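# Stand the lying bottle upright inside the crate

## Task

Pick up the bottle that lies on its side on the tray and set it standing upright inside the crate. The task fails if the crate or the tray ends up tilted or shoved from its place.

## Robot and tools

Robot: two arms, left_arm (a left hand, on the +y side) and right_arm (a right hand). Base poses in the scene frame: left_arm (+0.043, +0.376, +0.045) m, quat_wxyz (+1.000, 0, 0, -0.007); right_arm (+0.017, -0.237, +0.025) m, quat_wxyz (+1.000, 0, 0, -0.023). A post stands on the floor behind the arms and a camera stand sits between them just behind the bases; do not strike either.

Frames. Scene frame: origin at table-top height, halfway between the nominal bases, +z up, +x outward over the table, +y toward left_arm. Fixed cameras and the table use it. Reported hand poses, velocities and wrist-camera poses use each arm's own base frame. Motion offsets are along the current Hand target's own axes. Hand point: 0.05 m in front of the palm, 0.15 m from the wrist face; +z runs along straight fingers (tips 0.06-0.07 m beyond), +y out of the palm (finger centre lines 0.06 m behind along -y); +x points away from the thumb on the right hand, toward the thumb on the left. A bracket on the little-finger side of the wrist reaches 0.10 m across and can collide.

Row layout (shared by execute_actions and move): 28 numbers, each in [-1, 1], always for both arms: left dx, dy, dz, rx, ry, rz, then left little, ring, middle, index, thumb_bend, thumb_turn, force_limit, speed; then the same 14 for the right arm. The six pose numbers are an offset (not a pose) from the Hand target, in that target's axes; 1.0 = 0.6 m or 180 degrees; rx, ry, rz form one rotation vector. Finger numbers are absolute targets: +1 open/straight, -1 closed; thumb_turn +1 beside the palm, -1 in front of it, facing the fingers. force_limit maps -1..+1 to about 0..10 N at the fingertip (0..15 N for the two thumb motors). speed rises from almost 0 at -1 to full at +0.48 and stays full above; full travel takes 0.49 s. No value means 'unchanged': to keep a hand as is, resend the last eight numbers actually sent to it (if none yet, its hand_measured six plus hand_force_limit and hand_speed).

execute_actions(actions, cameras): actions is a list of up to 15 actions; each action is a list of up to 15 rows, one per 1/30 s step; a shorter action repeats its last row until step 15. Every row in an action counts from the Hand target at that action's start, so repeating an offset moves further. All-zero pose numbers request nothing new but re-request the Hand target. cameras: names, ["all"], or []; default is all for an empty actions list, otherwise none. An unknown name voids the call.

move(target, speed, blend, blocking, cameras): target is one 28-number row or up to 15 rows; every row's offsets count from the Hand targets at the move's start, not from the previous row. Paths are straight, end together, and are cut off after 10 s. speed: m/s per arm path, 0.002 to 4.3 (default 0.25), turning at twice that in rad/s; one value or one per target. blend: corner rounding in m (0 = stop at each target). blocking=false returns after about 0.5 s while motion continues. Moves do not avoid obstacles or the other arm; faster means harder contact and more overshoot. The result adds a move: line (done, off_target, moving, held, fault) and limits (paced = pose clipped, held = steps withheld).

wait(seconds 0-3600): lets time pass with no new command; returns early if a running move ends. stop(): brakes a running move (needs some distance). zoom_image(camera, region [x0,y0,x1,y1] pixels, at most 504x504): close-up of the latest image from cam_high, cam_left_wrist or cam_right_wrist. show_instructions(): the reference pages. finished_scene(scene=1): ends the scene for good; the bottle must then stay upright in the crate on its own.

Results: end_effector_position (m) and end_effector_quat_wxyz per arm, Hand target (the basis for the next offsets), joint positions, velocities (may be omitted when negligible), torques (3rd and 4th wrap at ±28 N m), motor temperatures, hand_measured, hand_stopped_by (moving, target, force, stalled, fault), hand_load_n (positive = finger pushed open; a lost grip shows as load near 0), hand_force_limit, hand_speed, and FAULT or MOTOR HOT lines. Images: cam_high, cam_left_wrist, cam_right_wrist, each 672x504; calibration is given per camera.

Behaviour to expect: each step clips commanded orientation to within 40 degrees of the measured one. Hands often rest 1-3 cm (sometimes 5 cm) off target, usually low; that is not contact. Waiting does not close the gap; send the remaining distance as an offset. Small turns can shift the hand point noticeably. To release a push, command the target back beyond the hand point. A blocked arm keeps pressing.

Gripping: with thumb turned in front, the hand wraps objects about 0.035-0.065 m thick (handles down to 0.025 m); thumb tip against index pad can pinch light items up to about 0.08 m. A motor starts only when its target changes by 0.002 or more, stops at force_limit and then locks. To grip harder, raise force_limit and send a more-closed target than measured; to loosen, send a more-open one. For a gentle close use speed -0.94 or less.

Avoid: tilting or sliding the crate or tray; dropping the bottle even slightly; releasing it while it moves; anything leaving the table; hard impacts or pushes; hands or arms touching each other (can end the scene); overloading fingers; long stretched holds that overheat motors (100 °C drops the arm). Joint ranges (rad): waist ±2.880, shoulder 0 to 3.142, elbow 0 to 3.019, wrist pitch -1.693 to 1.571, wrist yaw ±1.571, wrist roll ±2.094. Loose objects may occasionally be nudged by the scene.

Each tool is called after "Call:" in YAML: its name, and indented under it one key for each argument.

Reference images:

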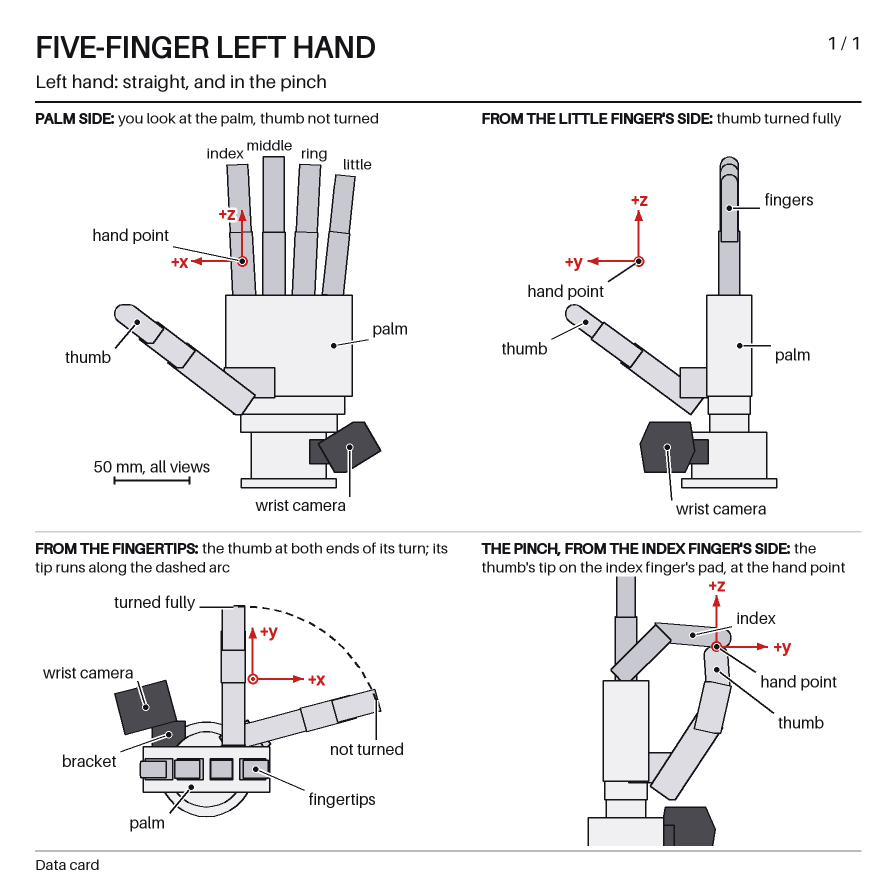

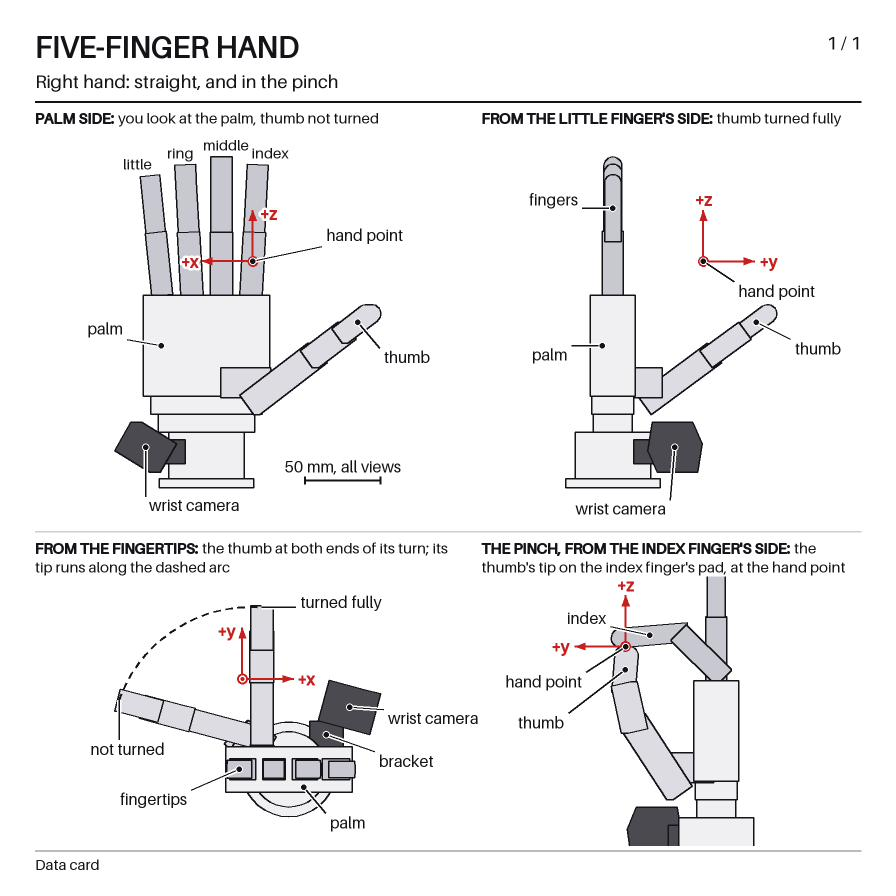

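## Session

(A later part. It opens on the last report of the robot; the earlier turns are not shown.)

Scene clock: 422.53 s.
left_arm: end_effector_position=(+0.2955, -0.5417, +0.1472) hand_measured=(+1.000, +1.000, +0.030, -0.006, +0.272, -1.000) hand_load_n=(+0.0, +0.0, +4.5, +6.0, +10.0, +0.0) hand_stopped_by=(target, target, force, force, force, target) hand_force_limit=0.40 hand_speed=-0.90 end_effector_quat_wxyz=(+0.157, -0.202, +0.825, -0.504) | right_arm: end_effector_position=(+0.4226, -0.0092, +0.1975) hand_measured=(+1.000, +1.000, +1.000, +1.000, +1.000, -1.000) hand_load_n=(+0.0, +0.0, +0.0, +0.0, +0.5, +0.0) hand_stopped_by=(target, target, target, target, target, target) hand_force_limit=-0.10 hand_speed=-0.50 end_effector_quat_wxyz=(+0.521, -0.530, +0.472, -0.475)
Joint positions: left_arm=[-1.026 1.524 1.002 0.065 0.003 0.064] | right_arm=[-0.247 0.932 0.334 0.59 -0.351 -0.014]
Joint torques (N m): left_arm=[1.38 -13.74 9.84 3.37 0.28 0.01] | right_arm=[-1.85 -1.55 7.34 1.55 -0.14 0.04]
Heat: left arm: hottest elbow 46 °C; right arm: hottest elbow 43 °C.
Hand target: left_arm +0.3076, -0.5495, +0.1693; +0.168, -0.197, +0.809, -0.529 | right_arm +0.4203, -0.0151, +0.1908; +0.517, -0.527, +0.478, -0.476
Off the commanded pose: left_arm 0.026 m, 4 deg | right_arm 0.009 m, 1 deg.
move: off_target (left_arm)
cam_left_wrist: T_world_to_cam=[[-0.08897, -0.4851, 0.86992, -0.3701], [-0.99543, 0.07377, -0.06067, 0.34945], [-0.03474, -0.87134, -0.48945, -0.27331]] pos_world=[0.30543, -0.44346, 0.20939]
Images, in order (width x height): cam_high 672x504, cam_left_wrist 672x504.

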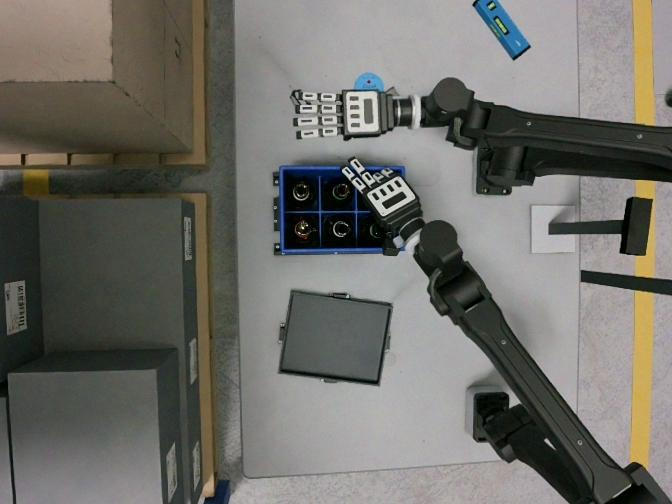

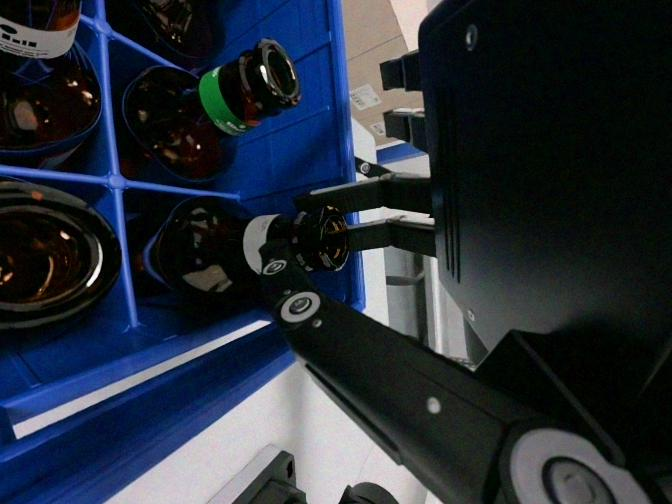

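Call:
wait:
  seconds: 0.1
  cameras: ["cam_right_wrist", "cam_left_wrist"]

Scene clock: 424.60 s.
left_arm: end_effector_position=(+0.2955, -0.5417, +0.1472) hand_measured=(+1.000, +1.000, +0.030, -0.006, +0.272, -1.000) hand_load_n=(+0.0, +0.0, +4.5, +6.0, +10.5, -0.5) hand_stopped_by=(target, target, force, force, force, target) hand_force_limit=0.40 hand_speed=-0.90 end_effector_quat_wxyz=(+0.157, -0.202, +0.825, -0.504) | right_arm: end_effector_position=(+0.4226, -0.0092, +0.1975) hand_measured=(+1.000, +1.000, +1.000, +1.000, +1.000, -1.000) hand_load_n=(+0.0, +0.0, +0.0, -0.5, +0.0, +0.0) hand_stopped_by=(target, target, target, target, target, target) hand_force_limit=-0.10 hand_speed=-0.50 end_effector_quat_wxyz=(+0.521, -0.530, +0.472, -0.475)
Joint positions: left_arm=[-1.026 1.524 1.002 0.065 0.003 0.064] | right_arm=[-0.247 0.932 0.334 0.59 -0.351 -0.014]
Joint torques (N m): left_arm=[2.02 -13.63 9.8 3.48 0.18 0.04] | right_arm=[-2.02 -1.55 7.38 1.51 -0.15 0.03]
Heat: left arm: hottest elbow 46 °C; right arm: hottest elbow 43 °C.
Hand target: left_arm +0.3076, -0.5495, +0.1693; +0.168, -0.197, +0.809, -0.529 | right_arm +0.4203, -0.0151, +0.1908; +0.517, -0.527, +0.478, -0.476
Off the commanded pose: left_arm 0.026 m, 4 deg | right_arm 0.009 m, 1 deg.
wait: 0.10 s; at rest from the start
cam_left_wrist: T_world_to_cam=[[-0.08897, -0.4851, 0.86992, -0.3701], [-0.99543, 0.07377, -0.06067, 0.34945], [-0.03474, -0.87134, -0.48945, -0.27331]] pos_world=[0.30543, -0.44346, 0.20939]
cam_right_wrist: T_world_to_cam=[[-0.02537, -0.25146, -0.96753, 0.19791], [-0.62781, 0.75719, -0.18033, 0.30567], [0.77795, 0.60285, -0.17708, -0.17557]] pos_world=[0.3335, -0.07584, 0.21552]
Images, in order (width x height): cam_left_wrist 672x504, cam_right_wrist 672x504.

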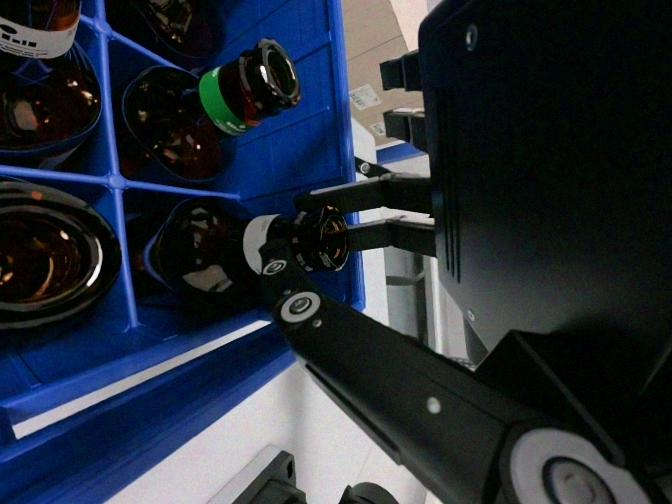

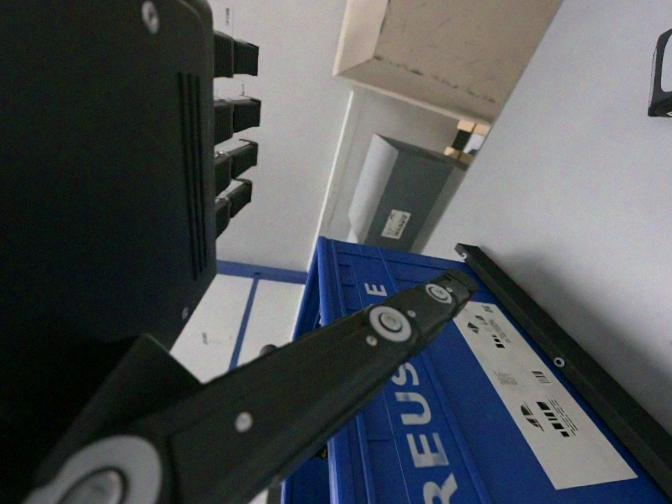

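Call:
move:
  target: [0.0, 0.0185, 0.0075, 0, 0, 0, 1, 1, -0.15, -0.15, 0.05, -1, 0.4, -0.9, 0, 0, 0, 0, 0, 0, 1, 1, 1, 1, 1, -1, -0.1, -0.5]
  speed: 0.02
  cameras: ["cam_left_wrist", "cam_high"]

Scene clock: 426.97 s.
left_arm: end_effector_position=(+0.2959, -0.5410, +0.1355) hand_measured=(+1.000, +1.000, +0.030, -0.006, +0.272, -1.000) hand_load_n=(+0.0, +0.0, +4.5, +6.0, +10.0, -0.5) hand_stopped_by=(target, target, force, force, force, target) hand_force_limit=0.40 hand_speed=-0.90 end_effector_quat_wxyz=(+0.157, -0.202, +0.825, -0.504) | right_arm: end_effector_position=(+0.4226, -0.0092, +0.1975) hand_measured=(+1.000, +1.000, +1.000, +1.000, +1.000, -1.000) hand_load_n=(-0.5, +0.0, +0.0, +0.0, +0.0, +0.0) hand_stopped_by=(target, target, target, target, target, target) hand_force_limit=-0.10 hand_speed=-0.50 end_effector_quat_wxyz=(+0.521, -0.530, +0.472, -0.475)
Joint positions: left_arm=[-1.025 1.54 0.985 0.098 0.004 0.064] | right_arm=[-0.247 0.932 0.334 0.59 -0.351 -0.014]
Joint torques (N m): left_arm=[1.79 -13.8 9.7 3.58 0.26 -0.03] | right_arm=[-1.85 -1.49 7.41 1.47 -0.12 0.02]
Heat: left arm: hottest elbow 46 °C; right arm: hottest elbow 43 °C.
Hand target: left_arm +0.3082, -0.5489, +0.1572; +0.168, -0.197, +0.809, -0.528 | right_arm +0.4203, -0.0151, +0.1908; +0.517, -0.527, +0.478, -0.476
Off the commanded pose: left_arm 0.026 m, 4 deg | right_arm 0.009 m, 1 deg.
move: off_target (left_arm)
cam_left_wrist: T_world_to_cam=[[-0.0887, -0.48503, 0.86999, -0.35953], [-0.99545, 0.07381, -0.06035, 0.34894], [-0.03494, -0.87138, -0.48937, -0.27843]] pos_world=[0.30573, -0.44276, 0.19759]
Images, in order (width x height): cam_high 672x504, cam_left_wrist 672x504.

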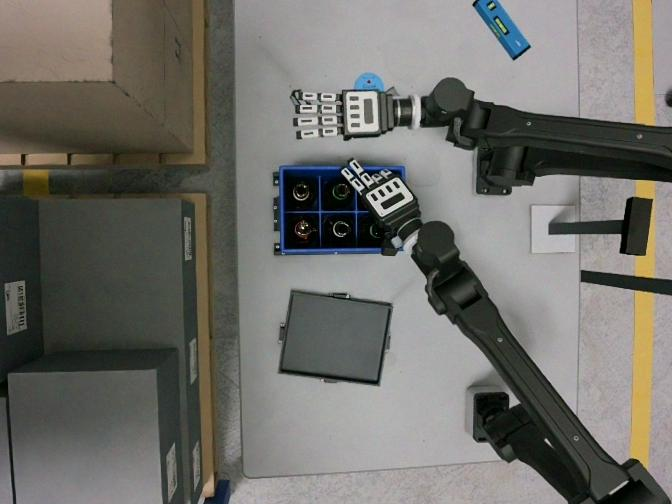

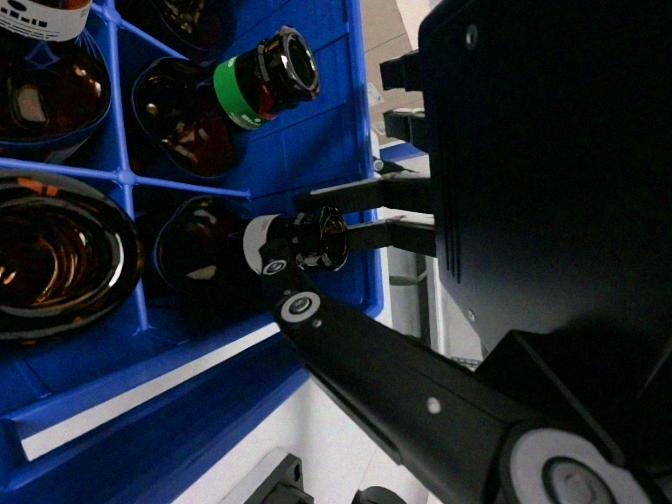

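Call:
zoom_image:
  camera: "cam_left_wrist"
  region: [280, 40, 450, 340]

Scaled by 1.680 from the camera's image (finer frame: 960x720).

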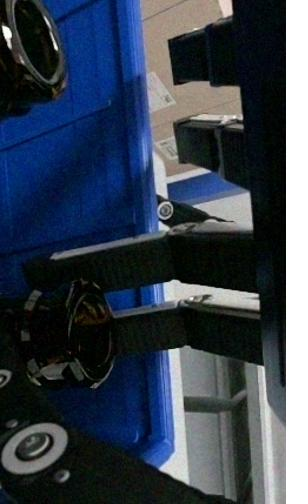

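Call:
move:
  target: [0.0, 0.0093, 0.0038, 0, 0, 0, 1, 1, -0.15, -0.15, 0.05, -1, 0.4, -0.9, 0, 0, 0, 0, 0, 0, 1, 1, 1, 1, 1, -1, -0.1, -0.5]
  speed: 0.02

Scene clock: 428.07 s.
left_arm: end_effector_position=(+0.2960, -0.5407, +0.1291) hand_measured=(+1.000, +1.000, +0.030, -0.006, +0.272, -1.000) hand_load_n=(+0.0, +0.0, +4.5, +6.0, +10.0, +0.0) hand_stopped_by=(target, target, force, force, force, target) hand_force_limit=0.40 hand_speed=-0.90 end_effector_quat_wxyz=(+0.157, -0.202, +0.825, -0.504) | right_arm: end_effector_position=(+0.4226, -0.0092, +0.1975) hand_measured=(+1.000, +1.000, +1.000, +1.000, +1.000, -1.000) hand_load_n=(+0.0, +0.0, +0.0, +0.0, +0.0, +0.0) hand_stopped_by=(target, target, target, target, target, target) hand_force_limit=-0.10 hand_speed=-0.50 end_effector_quat_wxyz=(+0.521, -0.530, +0.472, -0.475)
Joint positions: left_arm=[-1.024 1.55 0.977 0.115 0.005 0.064] | right_arm=[-0.247 0.932 0.334 0.59 -0.351 -0.014]
Joint torques (N m): left_arm=[2.96 -14.1 9.52 3.63 0.22 0.01] | right_arm=[-1.96 -1.61 7.38 1.5 -0.13 0.02]
Heat: left arm: hottest elbow 45 °C; right arm: hottest elbow 43 °C.
Hand target: left_arm +0.3085, -0.5486, +0.1511; +0.168, -0.197, +0.809, -0.528 | right_arm +0.4203, -0.0151, +0.1908; +0.517, -0.527, +0.478, -0.476
Off the commanded pose: left_arm 0.027 m, 4 deg | right_arm 0.009 m, 1 deg.
move: off_target (left_arm)

Call:
move:
  target: [0.0048, 0.0068, 0.0002, 0, 0, 0, 1, 1, -0.15, -0.15, 0.05, -1, 0.4, -0.9, 0, 0, 0, 0, 0, 0, 1, 1, 1, 1, 1, -1, -0.1, -0.5]
  speed: 0.02
  cameras: ["cam_left_wrist"]

Scene clock: 428.93 s.
left_arm: end_effector_position=(+0.2957, -0.5401, +0.1276) hand_measured=(+1.000, +1.000, +0.030, -0.006, +0.272, -1.000) hand_load_n=(+0.0, +0.0, +4.5, +6.0, +10.0, +0.0) hand_stopped_by=(target, target, force, force, force, target) hand_force_limit=0.40 hand_speed=-0.90 end_effector_quat_wxyz=(+0.157, -0.201, +0.824, -0.506) | right_arm: end_effector_position=(+0.4226, -0.0092, +0.1975) hand_measured=(+1.000, +1.000, +1.000, +1.000, +1.000, -1.000) hand_load_n=(-0.5, +0.0, +0.0, +0.0, +0.0, +0.0) hand_stopped_by=(target, target, target, target, target, target) hand_force_limit=-0.10 hand_speed=-0.50 end_effector_quat_wxyz=(+0.521, -0.530, +0.472, -0.475)
Joint positions: left_arm=[-1.024 1.55 0.969 0.128 0.005 0.064] | right_arm=[-0.247 0.932 0.334 0.59 -0.351 -0.014]
Joint torques (N m): left_arm=[1.2 -13.22 9.65 3.41 0.07 0.01] | right_arm=[-1.79 -1.49 7.35 1.55 -0.12 0.02]
Heat: left arm: hottest elbow 45 °C; right arm: hottest elbow 43 °C.
Hand target: left_arm +0.3055, -0.5487, +0.1470; +0.168, -0.197, +0.809, -0.528 | right_arm +0.4203, -0.0151, +0.1908; +0.517, -0.527, +0.478, -0.476
Off the commanded pose: left_arm 0.023 m, 3 deg | right_arm 0.009 m, 1 deg.
move: off_target (left_arm)
cam_left_wrist: T_world_to_cam=[[-0.09035, -0.48174, 0.87164, -0.3502], [-0.99533, 0.07352, -0.06254, 0.34831], [-0.03395, -0.87322, -0.48614, -0.28314]] pos_world=[0.30543, -0.44156, 0.18938]

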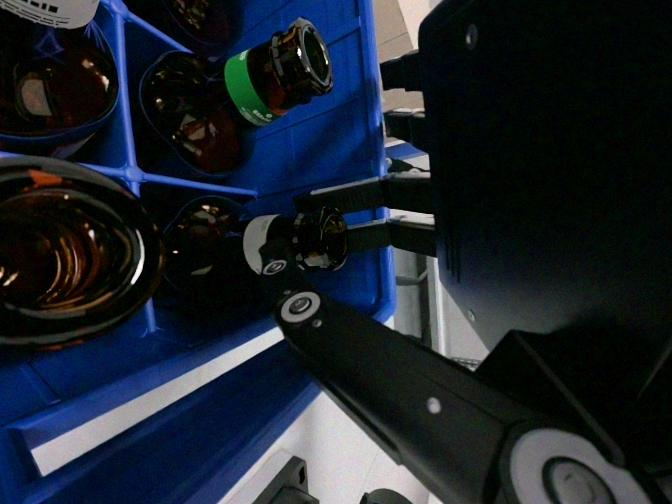

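Call:
move:
  target: [0.0004, 0.0061, 0.0026, 0, 0, 0, 1, 1, -0.15, -0.15, 0.05, -1, 0.4, -0.9, 0, 0, 0, 0, 0, 0, 1, 1, 1, 1, 1, -1, -0.1, -0.5]
  speed: 0.02

Scene clock: 429.97 s.
left_arm: end_effector_position=(+0.2963, -0.5411, +0.1275) hand_measured=(+1.000, +1.000, +0.030, -0.006, +0.272, -1.000) hand_load_n=(+0.0, +0.0, +4.5, +6.0, +10.0, +0.0) hand_stopped_by=(target, target, force, force, force, target) hand_force_limit=0.40 hand_speed=-0.90 end_effector_quat_wxyz=(+0.158, -0.201, +0.822, -0.509) | right_arm: end_effector_position=(+0.4226, -0.0092, +0.1975) hand_measured=(+1.000, +1.000, +1.000, +1.000, +1.000, -1.000) hand_load_n=(+0.0, -0.5, +0.0, +0.0, +0.0, +0.0) hand_stopped_by=(target, target, target, target, target, target) hand_force_limit=-0.10 hand_speed=-0.50 end_effector_quat_wxyz=(+0.521, -0.530, +0.472, -0.475)
Joint positions: left_arm=[-1.024 1.552 0.966 0.14 0.005 0.064] | right_arm=[-0.247 0.932 0.334 0.59 -0.351 -0.014]
Joint torques (N m): left_arm=[1.49 -13.86 9.24 3.44 0.03 -0.03] | right_arm=[-1.96 -1.49 7.39 1.47 -0.13 0.02]
Heat: left arm: hottest elbow 45 °C; right arm: hottest elbow 43 °C.
Hand target: left_arm +0.3056, -0.5487, +0.1433; +0.168, -0.197, +0.809, -0.529 | right_arm +0.4203, -0.0151, +0.1908; +0.517, -0.527, +0.478, -0.476
Off the commanded pose: left_arm 0.020 m, 3 deg | right_arm 0.009 m, 1 deg.
move: off_target (left_arm)

Call:
wait:
  seconds: 0.1
  cameras: ["cam_high", "cam_left_wrist"]

Call:
zoom_image:
  camera: "cam_left_wrist"
  region: [120, 140, 460, 360]

Call:
zoom_image:
  camera: "cam_high"
  region: [260, 140, 440, 270]

Scene clock: 430.30 s.
left_arm: end_effector_position=(+0.2963, -0.5411, +0.1276) hand_measured=(+1.000, +1.000, +0.030, -0.006, +0.272, -1.000) hand_load_n=(+0.0, +0.0, +4.5, +6.0, +10.0, -0.5) hand_stopped_by=(target, target, force, force, force, target) hand_force_limit=0.40 hand_speed=-0.90 end_effector_quat_wxyz=(+0.158, -0.201, +0.822, -0.509) | right_arm: end_effector_position=(+0.4226, -0.0092, +0.1975) hand_measured=(+1.000, +1.000, +1.000, +1.000, +1.000, -1.000) hand_load_n=(+0.0, +0.0, +0.0, +0.0, +0.0, +0.0) hand_stopped_by=(target, target, target, target, target, target) hand_force_limit=-0.10 hand_speed=-0.50 end_effector_quat_wxyz=(+0.521, -0.530, +0.472, -0.475)
Joint positions: left_arm=[-1.024 1.552 0.966 0.141 0.005 0.064] | right_arm=[-0.247 0.932 0.334 0.59 -0.351 -0.014]
Joint torques (N m): left_arm=[1.26 -12.75 9.33 3.63 0.13 -0.02] | right_arm=[-1.96 -1.49 7.41 1.47 -0.13 0.03]
Heat: left arm: hottest elbow 45 °C; right arm: hottest elbow 43 °C.
Hand target: left_arm +0.3056, -0.5488, +0.1434; +0.168, -0.197, +0.808, -0.529 | right_arm +0.4203, -0.0151, +0.1908; +0.517, -0.527, +0.478, -0.476
Off the commanded pose: left_arm 0.020 m, 3 deg | right_arm 0.009 m, 1 deg.
wait: 0.10 s; at rest from the start
cam_left_wrist: T_world_to_cam=[[-0.09392, -0.47578, 0.87454, -0.34674], [-0.99507, 0.07299, -0.06715, 0.34927], [-0.03188, -0.87653, -0.48029, -0.28715]] pos_world=[0.30583, -0.44216, 0.18877]

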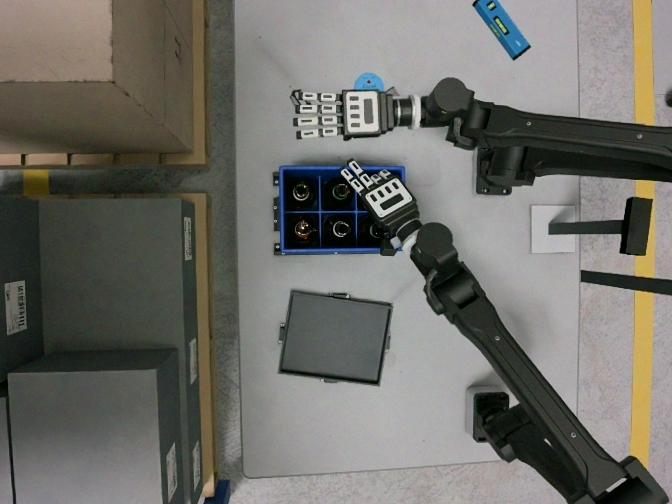

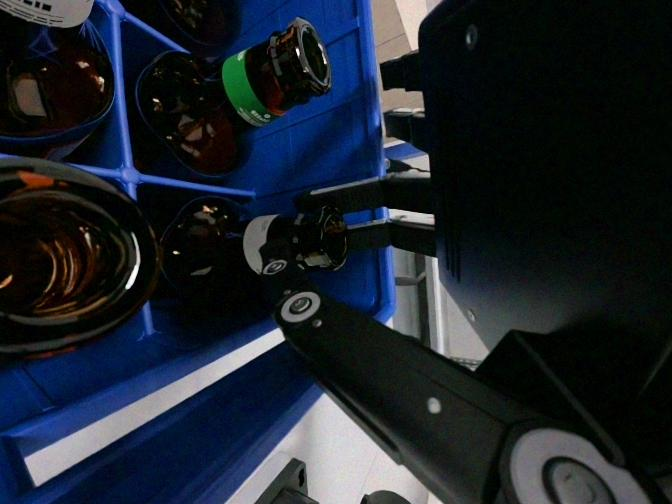

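Scaled by 1.482 from the camera's image (finer frame: 960x720).

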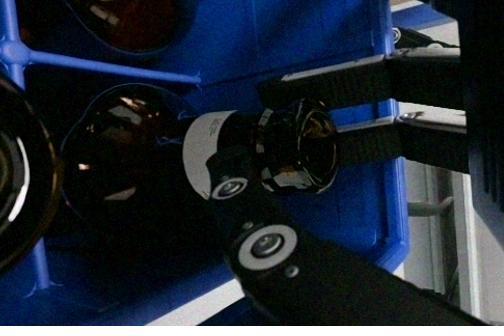

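Scaled by 2.800 from the camera's image (finer frame: 960x720).

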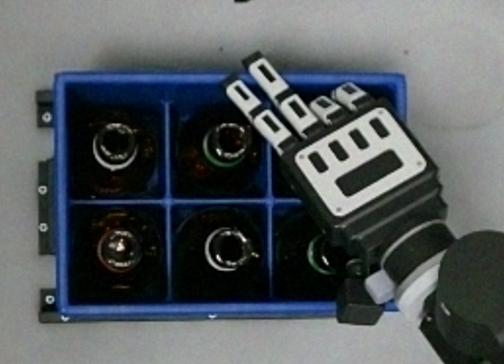

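Call:
move:
  target: [-0.0005, -0.0077, -0.0032, 0, 0, 0, 1, 1, -0.15, -0.15, 0.05, -1, 0.4, -0.9, 0, 0, 0, 0, 0, 0, 1, 1, 1, 1, 1, -1, -0.1, -0.5]
  speed: 0.02

Scene clock: 431.63 s.
left_arm: end_effector_position=(+0.2963, -0.5411, +0.1276) hand_measured=(+1.000, +1.000, +0.030, -0.006, +0.272, -1.000) hand_load_n=(+0.0, +0.0, +4.5, +6.5, +9.5, -0.5) hand_stopped_by=(target, target, force, force, force, target) hand_force_limit=0.40 hand_speed=-0.90 end_effector_quat_wxyz=(+0.158, -0.201, +0.822, -0.509) | right_arm: end_effector_position=(+0.4226, -0.0092, +0.1975) hand_measured=(+1.000, +1.000, +1.000, +1.000, +1.000, -1.000) hand_load_n=(+0.0, +0.0, +0.0, +0.0, +0.0, +0.0) hand_stopped_by=(target, target, target, target, target, target) hand_force_limit=-0.10 hand_speed=-0.50 end_effector_quat_wxyz=(+0.521, -0.530, +0.472, -0.475)
Joint positions: left_arm=[-1.024 1.552 0.966 0.141 0.005 0.064] | right_arm=[-0.247 0.932 0.334 0.59 -0.351 -0.014]
Joint torques (N m): left_arm=[1.67 -13.63 9.77 2.96 0.09 0] | right_arm=[-2.02 -1.44 7.41 1.5 -0.13 0.03]
Heat: left arm: hottest elbow 45 °C; right arm: hottest elbow 43 °C.
Hand target: left_arm +0.3056, -0.5488, +0.1484; +0.168, -0.197, +0.808, -0.529 | right_arm +0.4203, -0.0151, +0.1908; +0.517, -0.527, +0.478, -0.476
Off the commanded pose: left_arm 0.024 m, 3 deg | right_arm 0.009 m, 1 deg.
move: off_target (left_arm)

Call:
move:
  target: [0, 0, 0, 0, 0, 0, 1, 1, 0.09, 0.05, 0.4, -1, 0.4, -0.93, 0, 0, 0, 0, 0, 0, 1, 1, 1, 1, 1, -1, -0.1, -0.5]
  speed: 0.02
  cameras: ["cam_left_wrist"]

Scene clock: 433.33 s.
left_arm: end_effector_position=(+0.2963, -0.5411, +0.1276) hand_measured=(+1.000, +1.000, +0.090, +0.050, +0.400, -1.000) hand_load_n=(+0.0, +0.0, +0.0, +0.0, +0.0, +0.0) hand_stopped_by=(target, target, target, target, target, target) hand_force_limit=0.40 hand_speed=-0.93 end_effector_quat_wxyz=(+0.158, -0.201, +0.822, -0.509) | right_arm: end_effector_position=(+0.4226, -0.0092, +0.1975) hand_measured=(+1.000, +1.000, +1.000, +1.000, +1.000, -1.000) hand_load_n=(-0.5, +0.0, +0.0, +0.0, +0.0, +0.0) hand_stopped_by=(target, target, target, target, target, target) hand_force_limit=-0.10 hand_speed=-0.50 end_effector_quat_wxyz=(+0.521, -0.530, +0.472, -0.475)
Joint positions: left_arm=[-1.024 1.552 0.966 0.141 0.005 0.064] | right_arm=[-0.247 0.932 0.334 0.59 -0.351 -0.014]
Joint torques (N m): left_arm=[1.32 -14.04 10.07 3.17 0.07 0.01] | right_arm=[-1.79 -1.49 7.39 1.52 -0.13 0.02]
Heat: left arm: hottest elbow 46 °C; right arm: hottest elbow 43 °C.
Hand target: left_arm +0.3056, -0.5488, +0.1484; +0.168, -0.197, +0.808, -0.529 | right_arm +0.4203, -0.0151, +0.1908; +0.517, -0.527, +0.478, -0.476
Off the commanded pose: left_arm 0.024 m, 3 deg | right_arm 0.009 m, 1 deg.
move: done
cam_left_wrist: T_world_to_cam=[[-0.09392, -0.47578, 0.87454, -0.34674], [-0.99507, 0.07299, -0.06715, 0.34927], [-0.03188, -0.87653, -0.48029, -0.28715]] pos_world=[0.30583, -0.44216, 0.18877]

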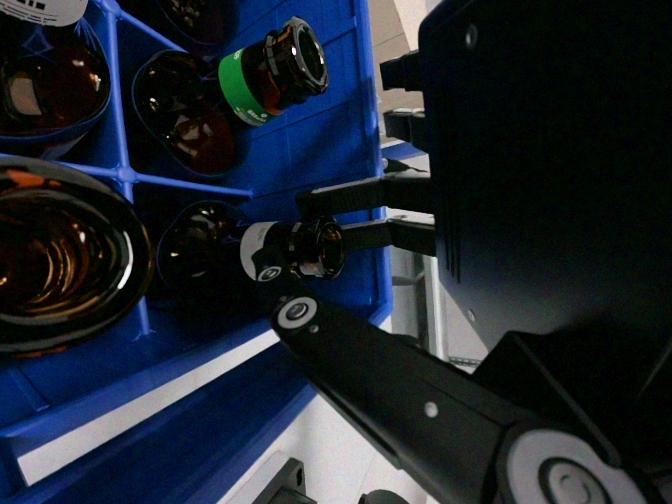

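Call:
move:
  target: [0, 0, 0, 0, 0, 0, 1, 1, 0.12, 0.08, 0.6, -1, 0.4, -0.9, 0, 0, 0, 0, 0, 0, 1, 1, 1, 1, 1, -1, -0.1, -0.5]
  speed: 0.02
  cameras: ["cam_left_wrist"]

Call:
zoom_image:
  camera: "cam_left_wrist"
  region: [180, 140, 420, 340]

Scene clock: 435.23 s.
left_arm: end_effector_position=(+0.2963, -0.5411, +0.1276) hand_measured=(+1.000, +1.000, +0.120, +0.080, +0.600, -1.000) hand_load_n=(+0.0, -0.5, +0.0, +0.0, +0.0, +0.5) hand_stopped_by=(target, target, target, target, target, target) hand_force_limit=0.40 hand_speed=-0.90 end_effector_quat_wxyz=(+0.158, -0.201, +0.822, -0.509) | right_arm: end_effector_position=(+0.4226, -0.0092, +0.1975) hand_measured=(+1.000, +1.000, +1.000, +1.000, +1.000, -1.000) hand_load_n=(+0.0, +0.0, +0.0, +0.0, +0.0, +0.0) hand_stopped_by=(target, target, target, target, target, target) hand_force_limit=-0.10 hand_speed=-0.50 end_effector_quat_wxyz=(+0.521, -0.530, +0.472, -0.475)
Joint positions: left_arm=[-1.024 1.552 0.966 0.141 0.005 0.064] | right_arm=[-0.247 0.932 0.334 0.59 -0.351 -0.014]
Joint torques (N m): left_arm=[1.38 -13.63 9.62 2.77 0.14 0.01] | right_arm=[-2.02 -1.55 7.36 1.48 -0.14 0.02]
Heat: left arm: hottest elbow 46 °C; right arm: hottest elbow 43 °C.
Hand target: left_arm +0.3056, -0.5488, +0.1484; +0.168, -0.197, +0.808, -0.529 | right_arm +0.4203, -0.0151, +0.1908; +0.517, -0.527, +0.478, -0.476
Off the commanded pose: left_arm 0.024 m, 3 deg | right_arm 0.009 m, 1 deg.
move: done
cam_left_wrist: T_world_to_cam=[[-0.09392, -0.47578, 0.87454, -0.34674], [-0.99507, 0.07299, -0.06715, 0.34927], [-0.03188, -0.87653, -0.48029, -0.28715]] pos_world=[0.30583, -0.44216, 0.18877]

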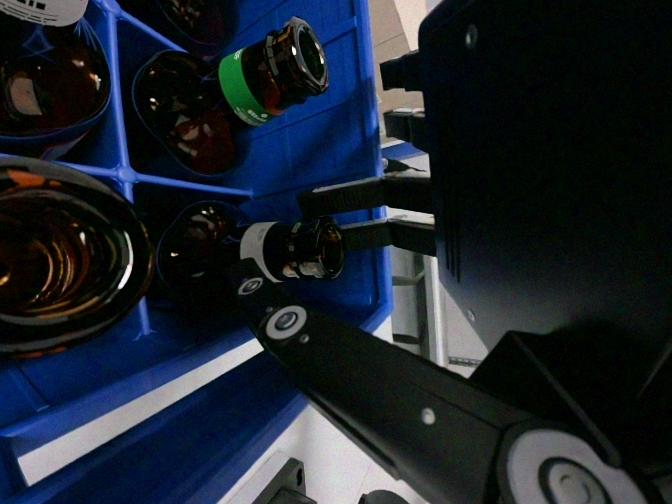

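Scaled by 2.100 from the camera's image (finer frame: 960x720).

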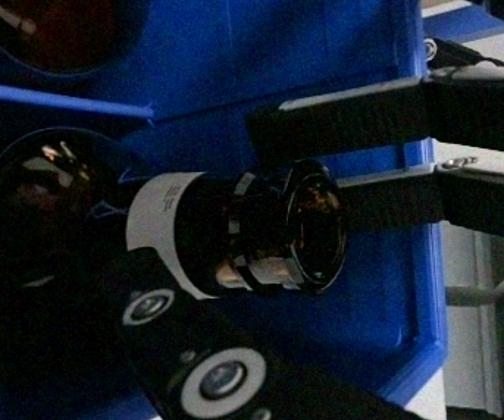

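Call:
move:
  target: [0.0022, -0.0423, -0.0294, 0, 0, 0, 1, 1, 0.12, 0.08, 0.6, -1, 0.4, -0.9, 0, 0, 0, 0, 0, 0, 1, 1, 1, 1, 1, -1, -0.1, -0.5]
  speed: 0.04
  cameras: ["cam_left_wrist"]

Scene clock: 436.90 s.
left_arm: end_effector_position=(+0.2920, -0.5337, +0.1488) hand_measured=(+1.000, +1.000, +0.120, +0.080, +0.600, -1.000) hand_load_n=(+0.0, +0.0, +0.0, +0.0, +0.0, +0.0) hand_stopped_by=(target, target, target, target, target, target) hand_force_limit=0.40 hand_speed=-0.90 end_effector_quat_wxyz=(+0.159, -0.201, +0.820, -0.512) | right_arm: end_effector_position=(+0.4226, -0.0092, +0.1975) hand_measured=(+1.000, +1.000, +1.000, +1.000, +1.000, -1.000) hand_load_n=(+0.0, -0.5, +0.0, +0.0, +0.0, +0.0) hand_stopped_by=(target, target, target, target, target, target) hand_force_limit=-0.10 hand_speed=-0.50 end_effector_quat_wxyz=(+0.521, -0.530, +0.472, -0.475)
Joint positions: left_arm=[-1.024 1.499 0.966 0.093 0.004 0.064] | right_arm=[-0.247 0.932 0.334 0.59 -0.351 -0.014]
Joint torques (N m): left_arm=[1.26 -13.68 11.59 1.88 -0.12 0.02] | right_arm=[-2.02 -1.38 7.35 1.5 -0.13 0.02]
Heat: left arm: hottest elbow 46 °C; right arm: hottest elbow 43 °C.
Hand target: left_arm +0.2995, -0.5448, +0.1784; +0.168, -0.197, +0.809, -0.529 | right_arm +0.4203, -0.0151, +0.1908; +0.517, -0.527, +0.478, -0.476
Off the commanded pose: left_arm 0.033 m, 3 deg | right_arm 0.009 m, 1 deg.
move: off_target (left_arm)
cam_left_wrist: T_world_to_cam=[[-0.09646, -0.47166, 0.87649, -0.35954], [-0.99489, 0.07196, -0.07076, 0.34578], [-0.0297, -0.87884, -0.47619, -0.27308]] pos_world=[0.30123, -0.43446, 0.20957]

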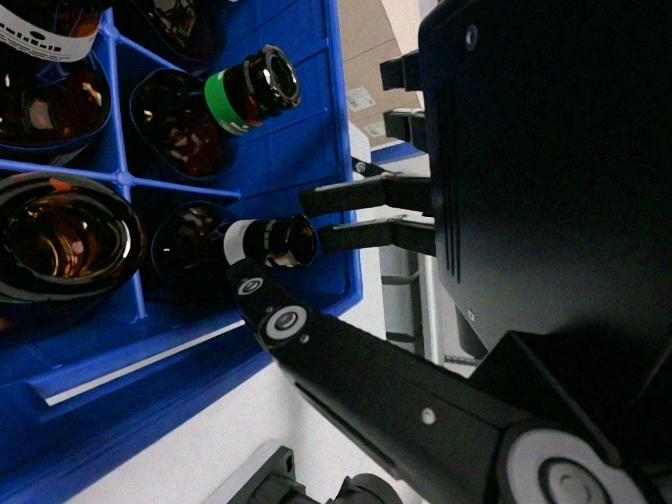

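Call:
move:
  target: [-0.0055, -0.094, -0.033, 0, 0, 0, 1, 1, 0.12, 0.08, 0.6, -1, 0.4, -0.9, 0, 0, 0, 0, 0, 0, 1, 1, 1, 1, 1, -1, -0.1, -0.5]
  speed: 0.06
  cameras: ["cam_left_wrist"]

Scene clock: 438.70 s.
left_arm: end_effector_position=(+0.2939, -0.5365, +0.2031) hand_measured=(+1.000, +1.000, +0.120, +0.080, +0.600, -1.000) hand_load_n=(+0.0, +0.0, +0.0, +0.0, +0.0, +0.0) hand_stopped_by=(target, target, target, target, target, target) hand_force_limit=0.40 hand_speed=-0.90 end_effector_quat_wxyz=(+0.159, -0.202, +0.822, -0.508) | right_arm: end_effector_position=(+0.4226, -0.0092, +0.1975) hand_measured=(+1.000, +1.000, +1.000, +1.000, +1.000, -1.000) hand_load_n=(+0.0, +0.0, +0.0, +0.0, +0.0, +0.0) hand_stopped_by=(target, target, target, target, target, target) hand_force_limit=-0.10 hand_speed=-0.50 end_effector_quat_wxyz=(+0.521, -0.530, +0.472, -0.475)
Joint positions: left_arm=[-1.024 1.442 1.068 -0.073 0.003 0.064] | right_arm=[-0.247 0.932 0.334 0.59 -0.351 -0.014]
Joint torques (N m): left_arm=[1.61 -12.69 12.82 1.99 0 0.01] | right_arm=[-1.9 -1.49 7.31 1.48 -0.12 0.03]
Heat: left arm: hottest elbow 46 °C; right arm: hottest elbow 43 °C.
Hand target: left_arm +0.3008, -0.5480, +0.2380; +0.168, -0.197, +0.809, -0.529 | right_arm +0.4203, -0.0151, +0.1908; +0.517, -0.527, +0.478, -0.476
Off the commanded pose: left_arm 0.038 m, 3 deg | right_arm 0.009 m, 1 deg.
move: off_target (left_arm)
cam_left_wrist: T_world_to_cam=[[-0.09274, -0.478, 0.87345, -0.41208], [-0.99522, 0.07153, -0.06653, 0.35077], [-0.03067, -0.87544, -0.48235, -0.24627]] pos_world=[0.30332, -0.43766, 0.26448]

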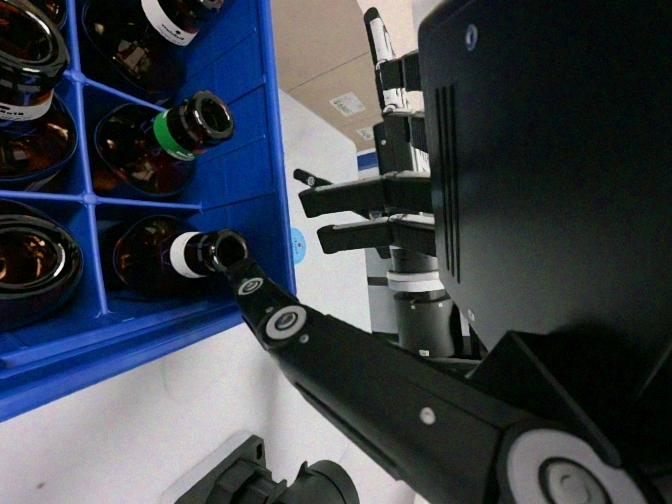

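Call:
move:
  target:
    - [-0.0063, -0.0922, -0.0387, 0, 0, 0, 1, 1, 0.12, 0.08, 0.6, -1, 0.4, -0.9, 0, 0, 0, 0, 0, 0, 1, 1, 1, 1, 1, -1, -0.1, -0.5]
    - [-0.3417, 0.1055, -0.2932, -0.2904, -0.0730, -0.1154, -1, -1, -1, 1, 1, -1, 0.0, -0.5, 0, 0, 0, 0, 0, 0, 1, 1, 1, 1, 1, -1, -0.1, -0.5]
  speed: [0.1, 0.2]
  blend: [0.02, 0]
  cameras: ["all"]

Scene clock: 448.23 s.
left_arm: end_effector_position=(+0.3734, -0.2827, +0.2451) hand_measured=(-1.000, -1.000, -1.000, +1.000, +1.000, -1.000) hand_load_n=(+0.0, +0.0, +0.0, +0.0, +0.0, +0.0) hand_stopped_by=(target, target, target, target, target, target) hand_force_limit=0.00 hand_speed=-0.50 end_effector_quat_wxyz=(+0.048, -0.449, +0.886, -0.106) | right_arm: end_effector_position=(+0.4226, -0.0092, +0.1975) hand_measured=(+1.000, +1.000, +1.000, +1.000, +1.000, -1.000) hand_load_n=(+0.0, +0.0, +0.0, +0.0, +0.0, +0.0) hand_stopped_by=(target, target, target, target, target, target) hand_force_limit=-0.10 hand_speed=-0.50 end_effector_quat_wxyz=(+0.521, -0.530, +0.472, -0.475)
Joint positions: left_arm=[-0.579 1.555 1.58 -1.364 0.022 0.051] | right_arm=[-0.247 0.932 0.334 0.59 -0.351 -0.014]
Joint torques (N m): left_arm=[1.61 -12.16 12.22 0.75 -0.09 0.08] | right_arm=[-2.02 -1.55 7.38 1.52 -0.13 0.03]
Heat: left arm: hottest elbow 47 °C; right arm: hottest elbow 43 °C.
Hand target: left_arm +0.3852, -0.2847, +0.2605; +0.058, -0.444, +0.886, -0.117 | right_arm +0.4203, -0.0151, +0.1908; +0.517, -0.527, +0.478, -0.476
Off the commanded pose: left_arm 0.019 m, 2 deg | right_arm 0.009 m, 1 deg.
move: off_target (left_arm); target 2's new numbers were sent with left_arm's hand 0.019 m and 2 deg from that target
cam_left_wrist: T_world_to_cam=[[0.58821, -0.76026, 0.27571, -0.50764], [-0.78383, -0.45206, 0.42573, 0.06685], [-0.19903, -0.46653, -0.86182, 0.27014]] pos_world=[0.40476, -0.22968, 0.34432]
cam_right_wrist: T_world_to_cam=[[-0.02537, -0.25146, -0.96753, 0.19791], [-0.62781, 0.75719, -0.18033, 0.30567], [0.77795, 0.60285, -0.17708, -0.17557]] pos_world=[0.3335, -0.07584, 0.21552]

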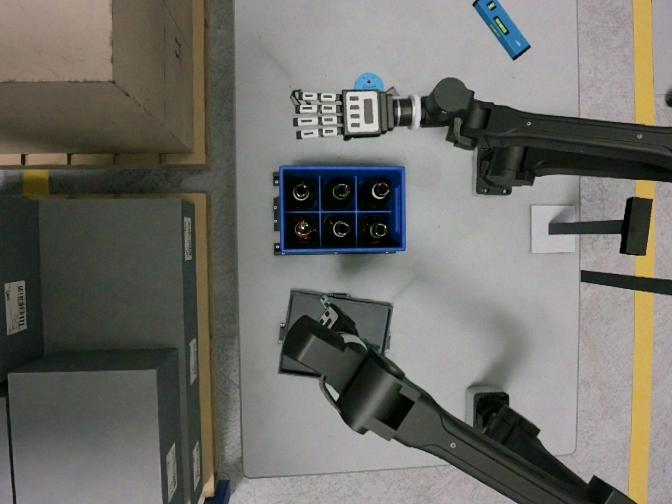

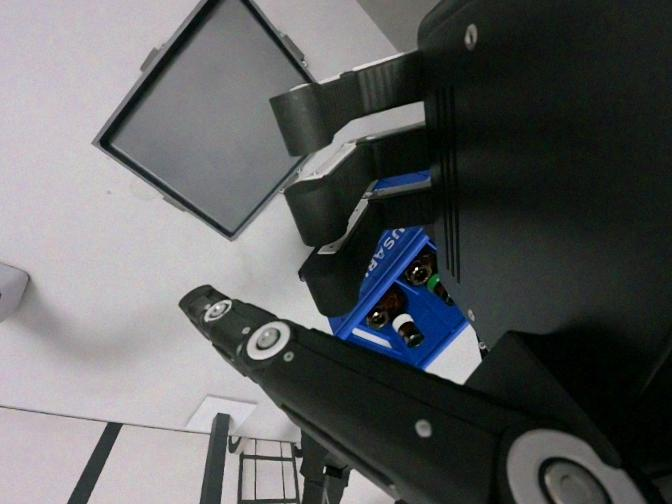

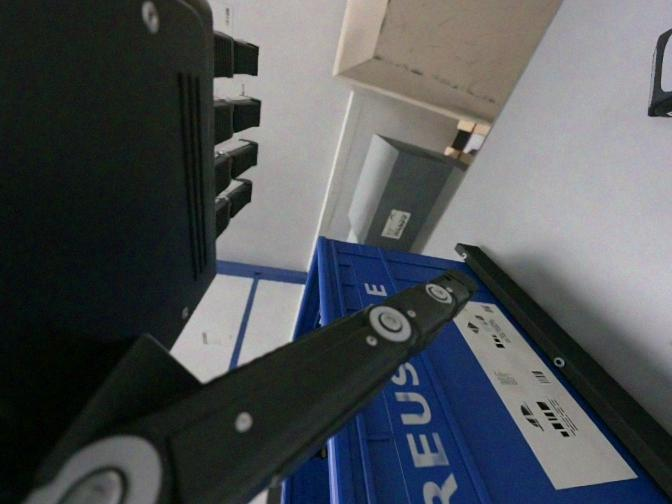

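Call:
zoom_image:
  camera: "cam_high"
  region: [260, 140, 430, 270]

Call:
zoom_image:
  camera: "cam_high"
  region: [260, 270, 410, 400]

Scaled by 2.965 from the camera's image (finer frame: 960x720).

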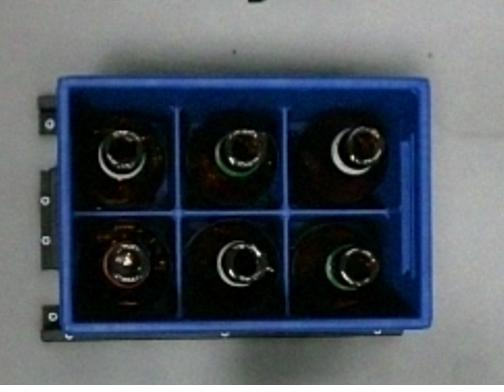

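Scaled by 3.360 from the camera's image (finer frame: 960x720).

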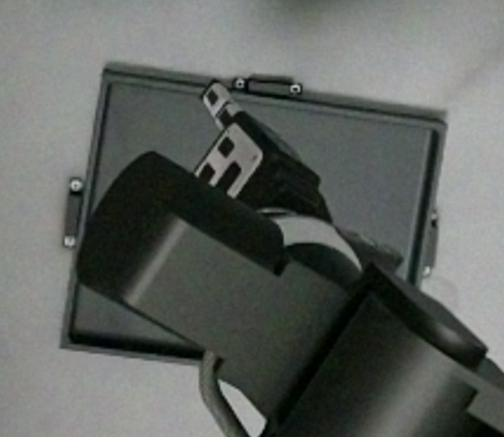

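Call:
move:
  target: [-0.0056, 0.0226, 0.2528, 0, 0, 0, -1, -1, -1, 1, 1, -1, 0.0, -0.5, 0, 0, 0, 0, 0, 0, 1, 1, 1, 1, 1, -1, -0.1, -0.5]
  speed: 0.12
  cameras: ["cam_high", "cam_left_wrist"]

Call:
zoom_image:
  camera: "cam_high"
  region: [260, 240, 410, 400]

Scene clock: 451.47 s.
left_arm: end_effector_position=(+0.3994, -0.2995, +0.1105) hand_measured=(-1.000, -1.000, -1.000, +1.000, +1.000, -1.000) hand_load_n=(+0.0, +0.5, +0.0, +0.0, +0.0, +0.0) hand_stopped_by=(target, target, target, target, target, target) hand_force_limit=0.00 hand_speed=-0.50 end_effector_quat_wxyz=(+0.051, -0.448, +0.886, -0.111) | right_arm: end_effector_position=(+0.4226, -0.0092, +0.1975) hand_measured=(+1.000, +1.000, +1.000, +1.000, +1.000, -1.000) hand_load_n=(+0.0, +0.0, +0.0, +0.0, +0.0, +0.0) hand_stopped_by=(target, target, target, target, target, target) hand_force_limit=-0.10 hand_speed=-0.50 end_effector_quat_wxyz=(+0.521, -0.530, +0.472, -0.475)
Joint positions: left_arm=[-0.579 1.677 1.371 -1.022 0.022 0.054] | right_arm=[-0.247 0.932 0.334 0.59 -0.351 -0.014]
Joint torques (N m): left_arm=[2.02 -14.8 8.61 1.85 0 0] | right_arm=[-1.9 -1.61 7.36 1.48 -0.14 0.02]
Heat: left arm: hottest elbow 46 °C; right arm: hottest elbow 43 °C.
Hand target: left_arm +0.4080, -0.2978, +0.1106; +0.058, -0.444, +0.886, -0.117 | right_arm +0.4203, -0.0151, +0.1908; +0.517, -0.527, +0.478, -0.476
Off the commanded pose: left_arm 0.009 m, 1 deg | right_arm 0.009 m, 1 deg.
move: done
cam_left_wrist: T_world_to_cam=[[0.58377, -0.75991, 0.28593, -0.49793], [-0.789, -0.44786, 0.42059, 0.14087], [-0.19155, -0.47112, -0.86102, 0.1469]] pos_world=[0.42996, -0.24608, 0.20961]

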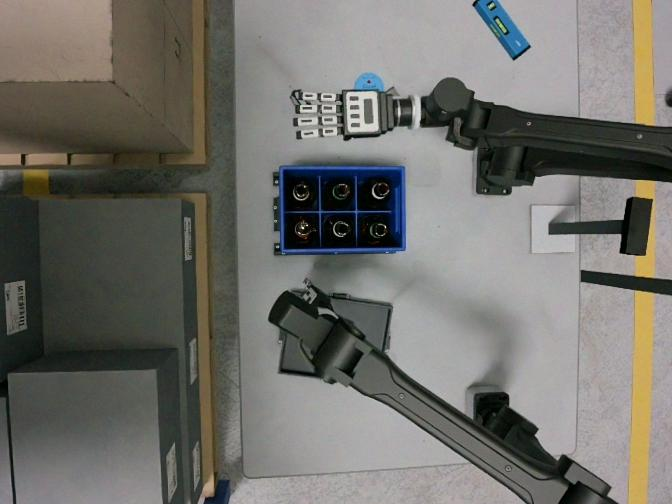

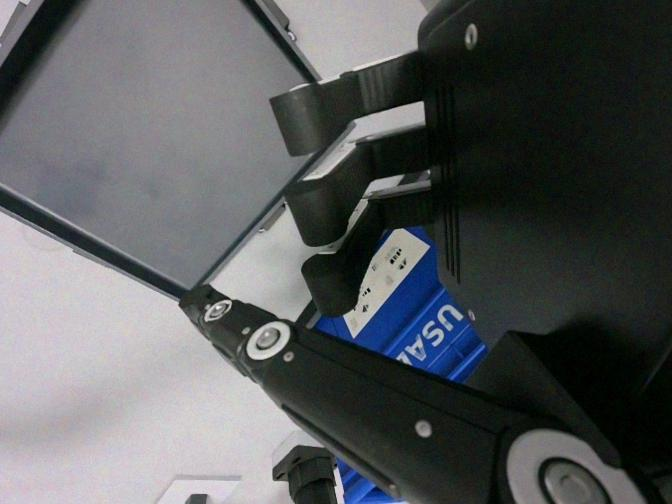

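Scaled by 3.150 from the camera's image (finer frame: 960x720).

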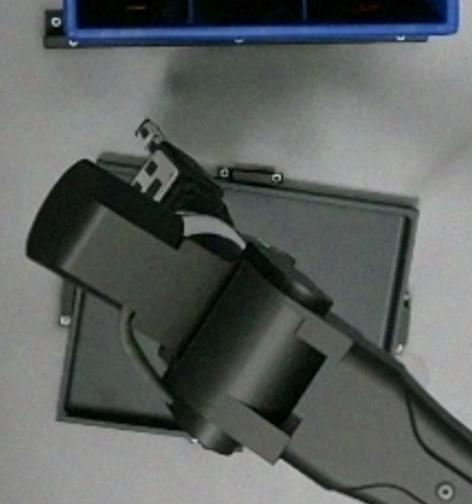

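Call:
move:
  target: [0, 0.0302, 0.1127, 0, 0, 0, -1, -1, -1, 1, 1, -1, 0.0, -0.5, 0, 0, 0, 0, 0, 0, 1, 1, 1, 1, 1, -1, -0.1, -0.5]
  speed: 0.1
  cameras: ["cam_high", "cam_left_wrist"]

Call:
zoom_image:
  camera: "cam_high"
  region: [260, 240, 410, 400]

Scene clock: 453.23 s.
left_arm: end_effector_position=(+0.4001, -0.3000, +0.0423) hand_measured=(-1.000, -1.000, -1.000, +1.000, +1.000, -1.000) hand_load_n=(+0.0, +0.0, +0.0, +0.0, +0.0, +0.0) hand_stopped_by=(target, target, target, target, target, target) hand_force_limit=0.00 hand_speed=-0.50 end_effector_quat_wxyz=(+0.052, -0.447, +0.886, -0.112) | right_arm: end_effector_position=(+0.4226, -0.0092, +0.1975) hand_measured=(+1.000, +1.000, +1.000, +1.000, +1.000, -1.000) hand_load_n=(+0.0, +0.0, +0.0, +0.0, +0.0, +0.0) hand_stopped_by=(target, target, target, target, target, target) hand_force_limit=-0.10 hand_speed=-0.50 end_effector_quat_wxyz=(+0.521, -0.530, +0.472, -0.475)
Joint positions: left_arm=[-0.579 1.744 1.268 -0.848 0.022 0.054] | right_arm=[-0.247 0.932 0.334 0.59 -0.351 -0.014]
Joint torques (N m): left_arm=[1.38 -15.74 8.21 1.76 -0.03 0.06] | right_arm=[-1.9 -1.44 7.41 1.52 -0.14 0.03]
Heat: left arm: hottest elbow 46 °C; right arm: hottest elbow 43 °C.
Hand target: left_arm +0.4080, -0.2978, +0.0405; +0.058, -0.444, +0.886, -0.117 | right_arm +0.4203, -0.0151, +0.1908; +0.517, -0.527, +0.478, -0.476
Off the commanded pose: left_arm 0.008 m, 1 deg | right_arm 0.009 m, 1 deg.
move: done
cam_left_wrist: T_world_to_cam=[[0.58286, -0.75929, 0.28941, -0.47875], [-0.79034, -0.447, 0.41899, 0.1708], [-0.18877, -0.47294, -0.86064, 0.08646]] pos_world=[0.43035, -0.24628, 0.1414]

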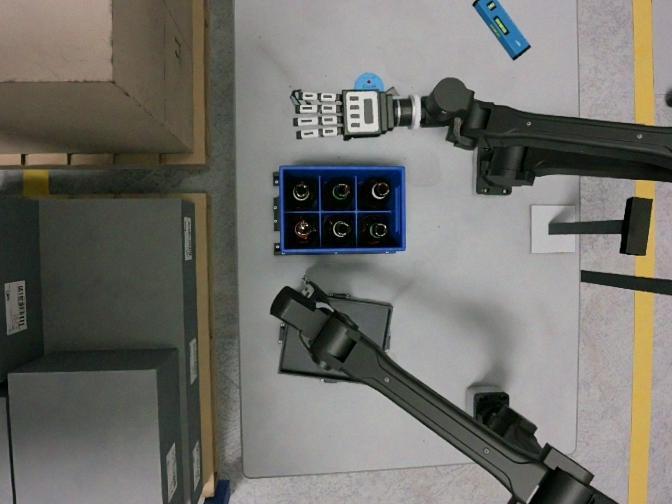

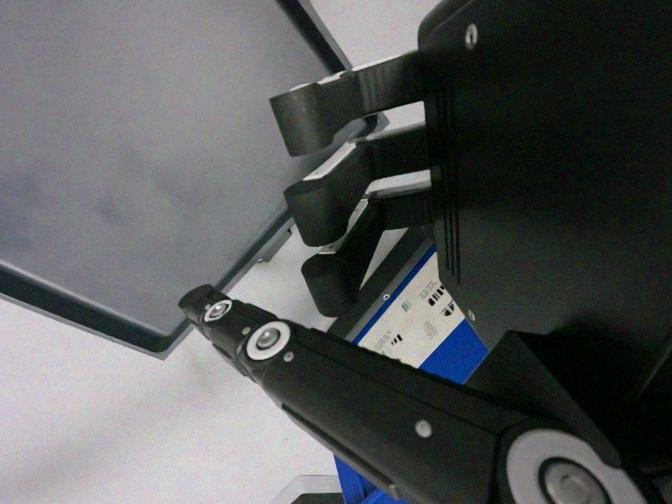

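Scaled by 3.150 from the camera's image (finer frame: 960x720).

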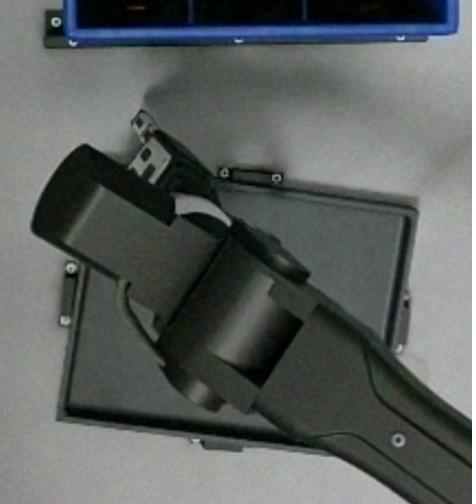

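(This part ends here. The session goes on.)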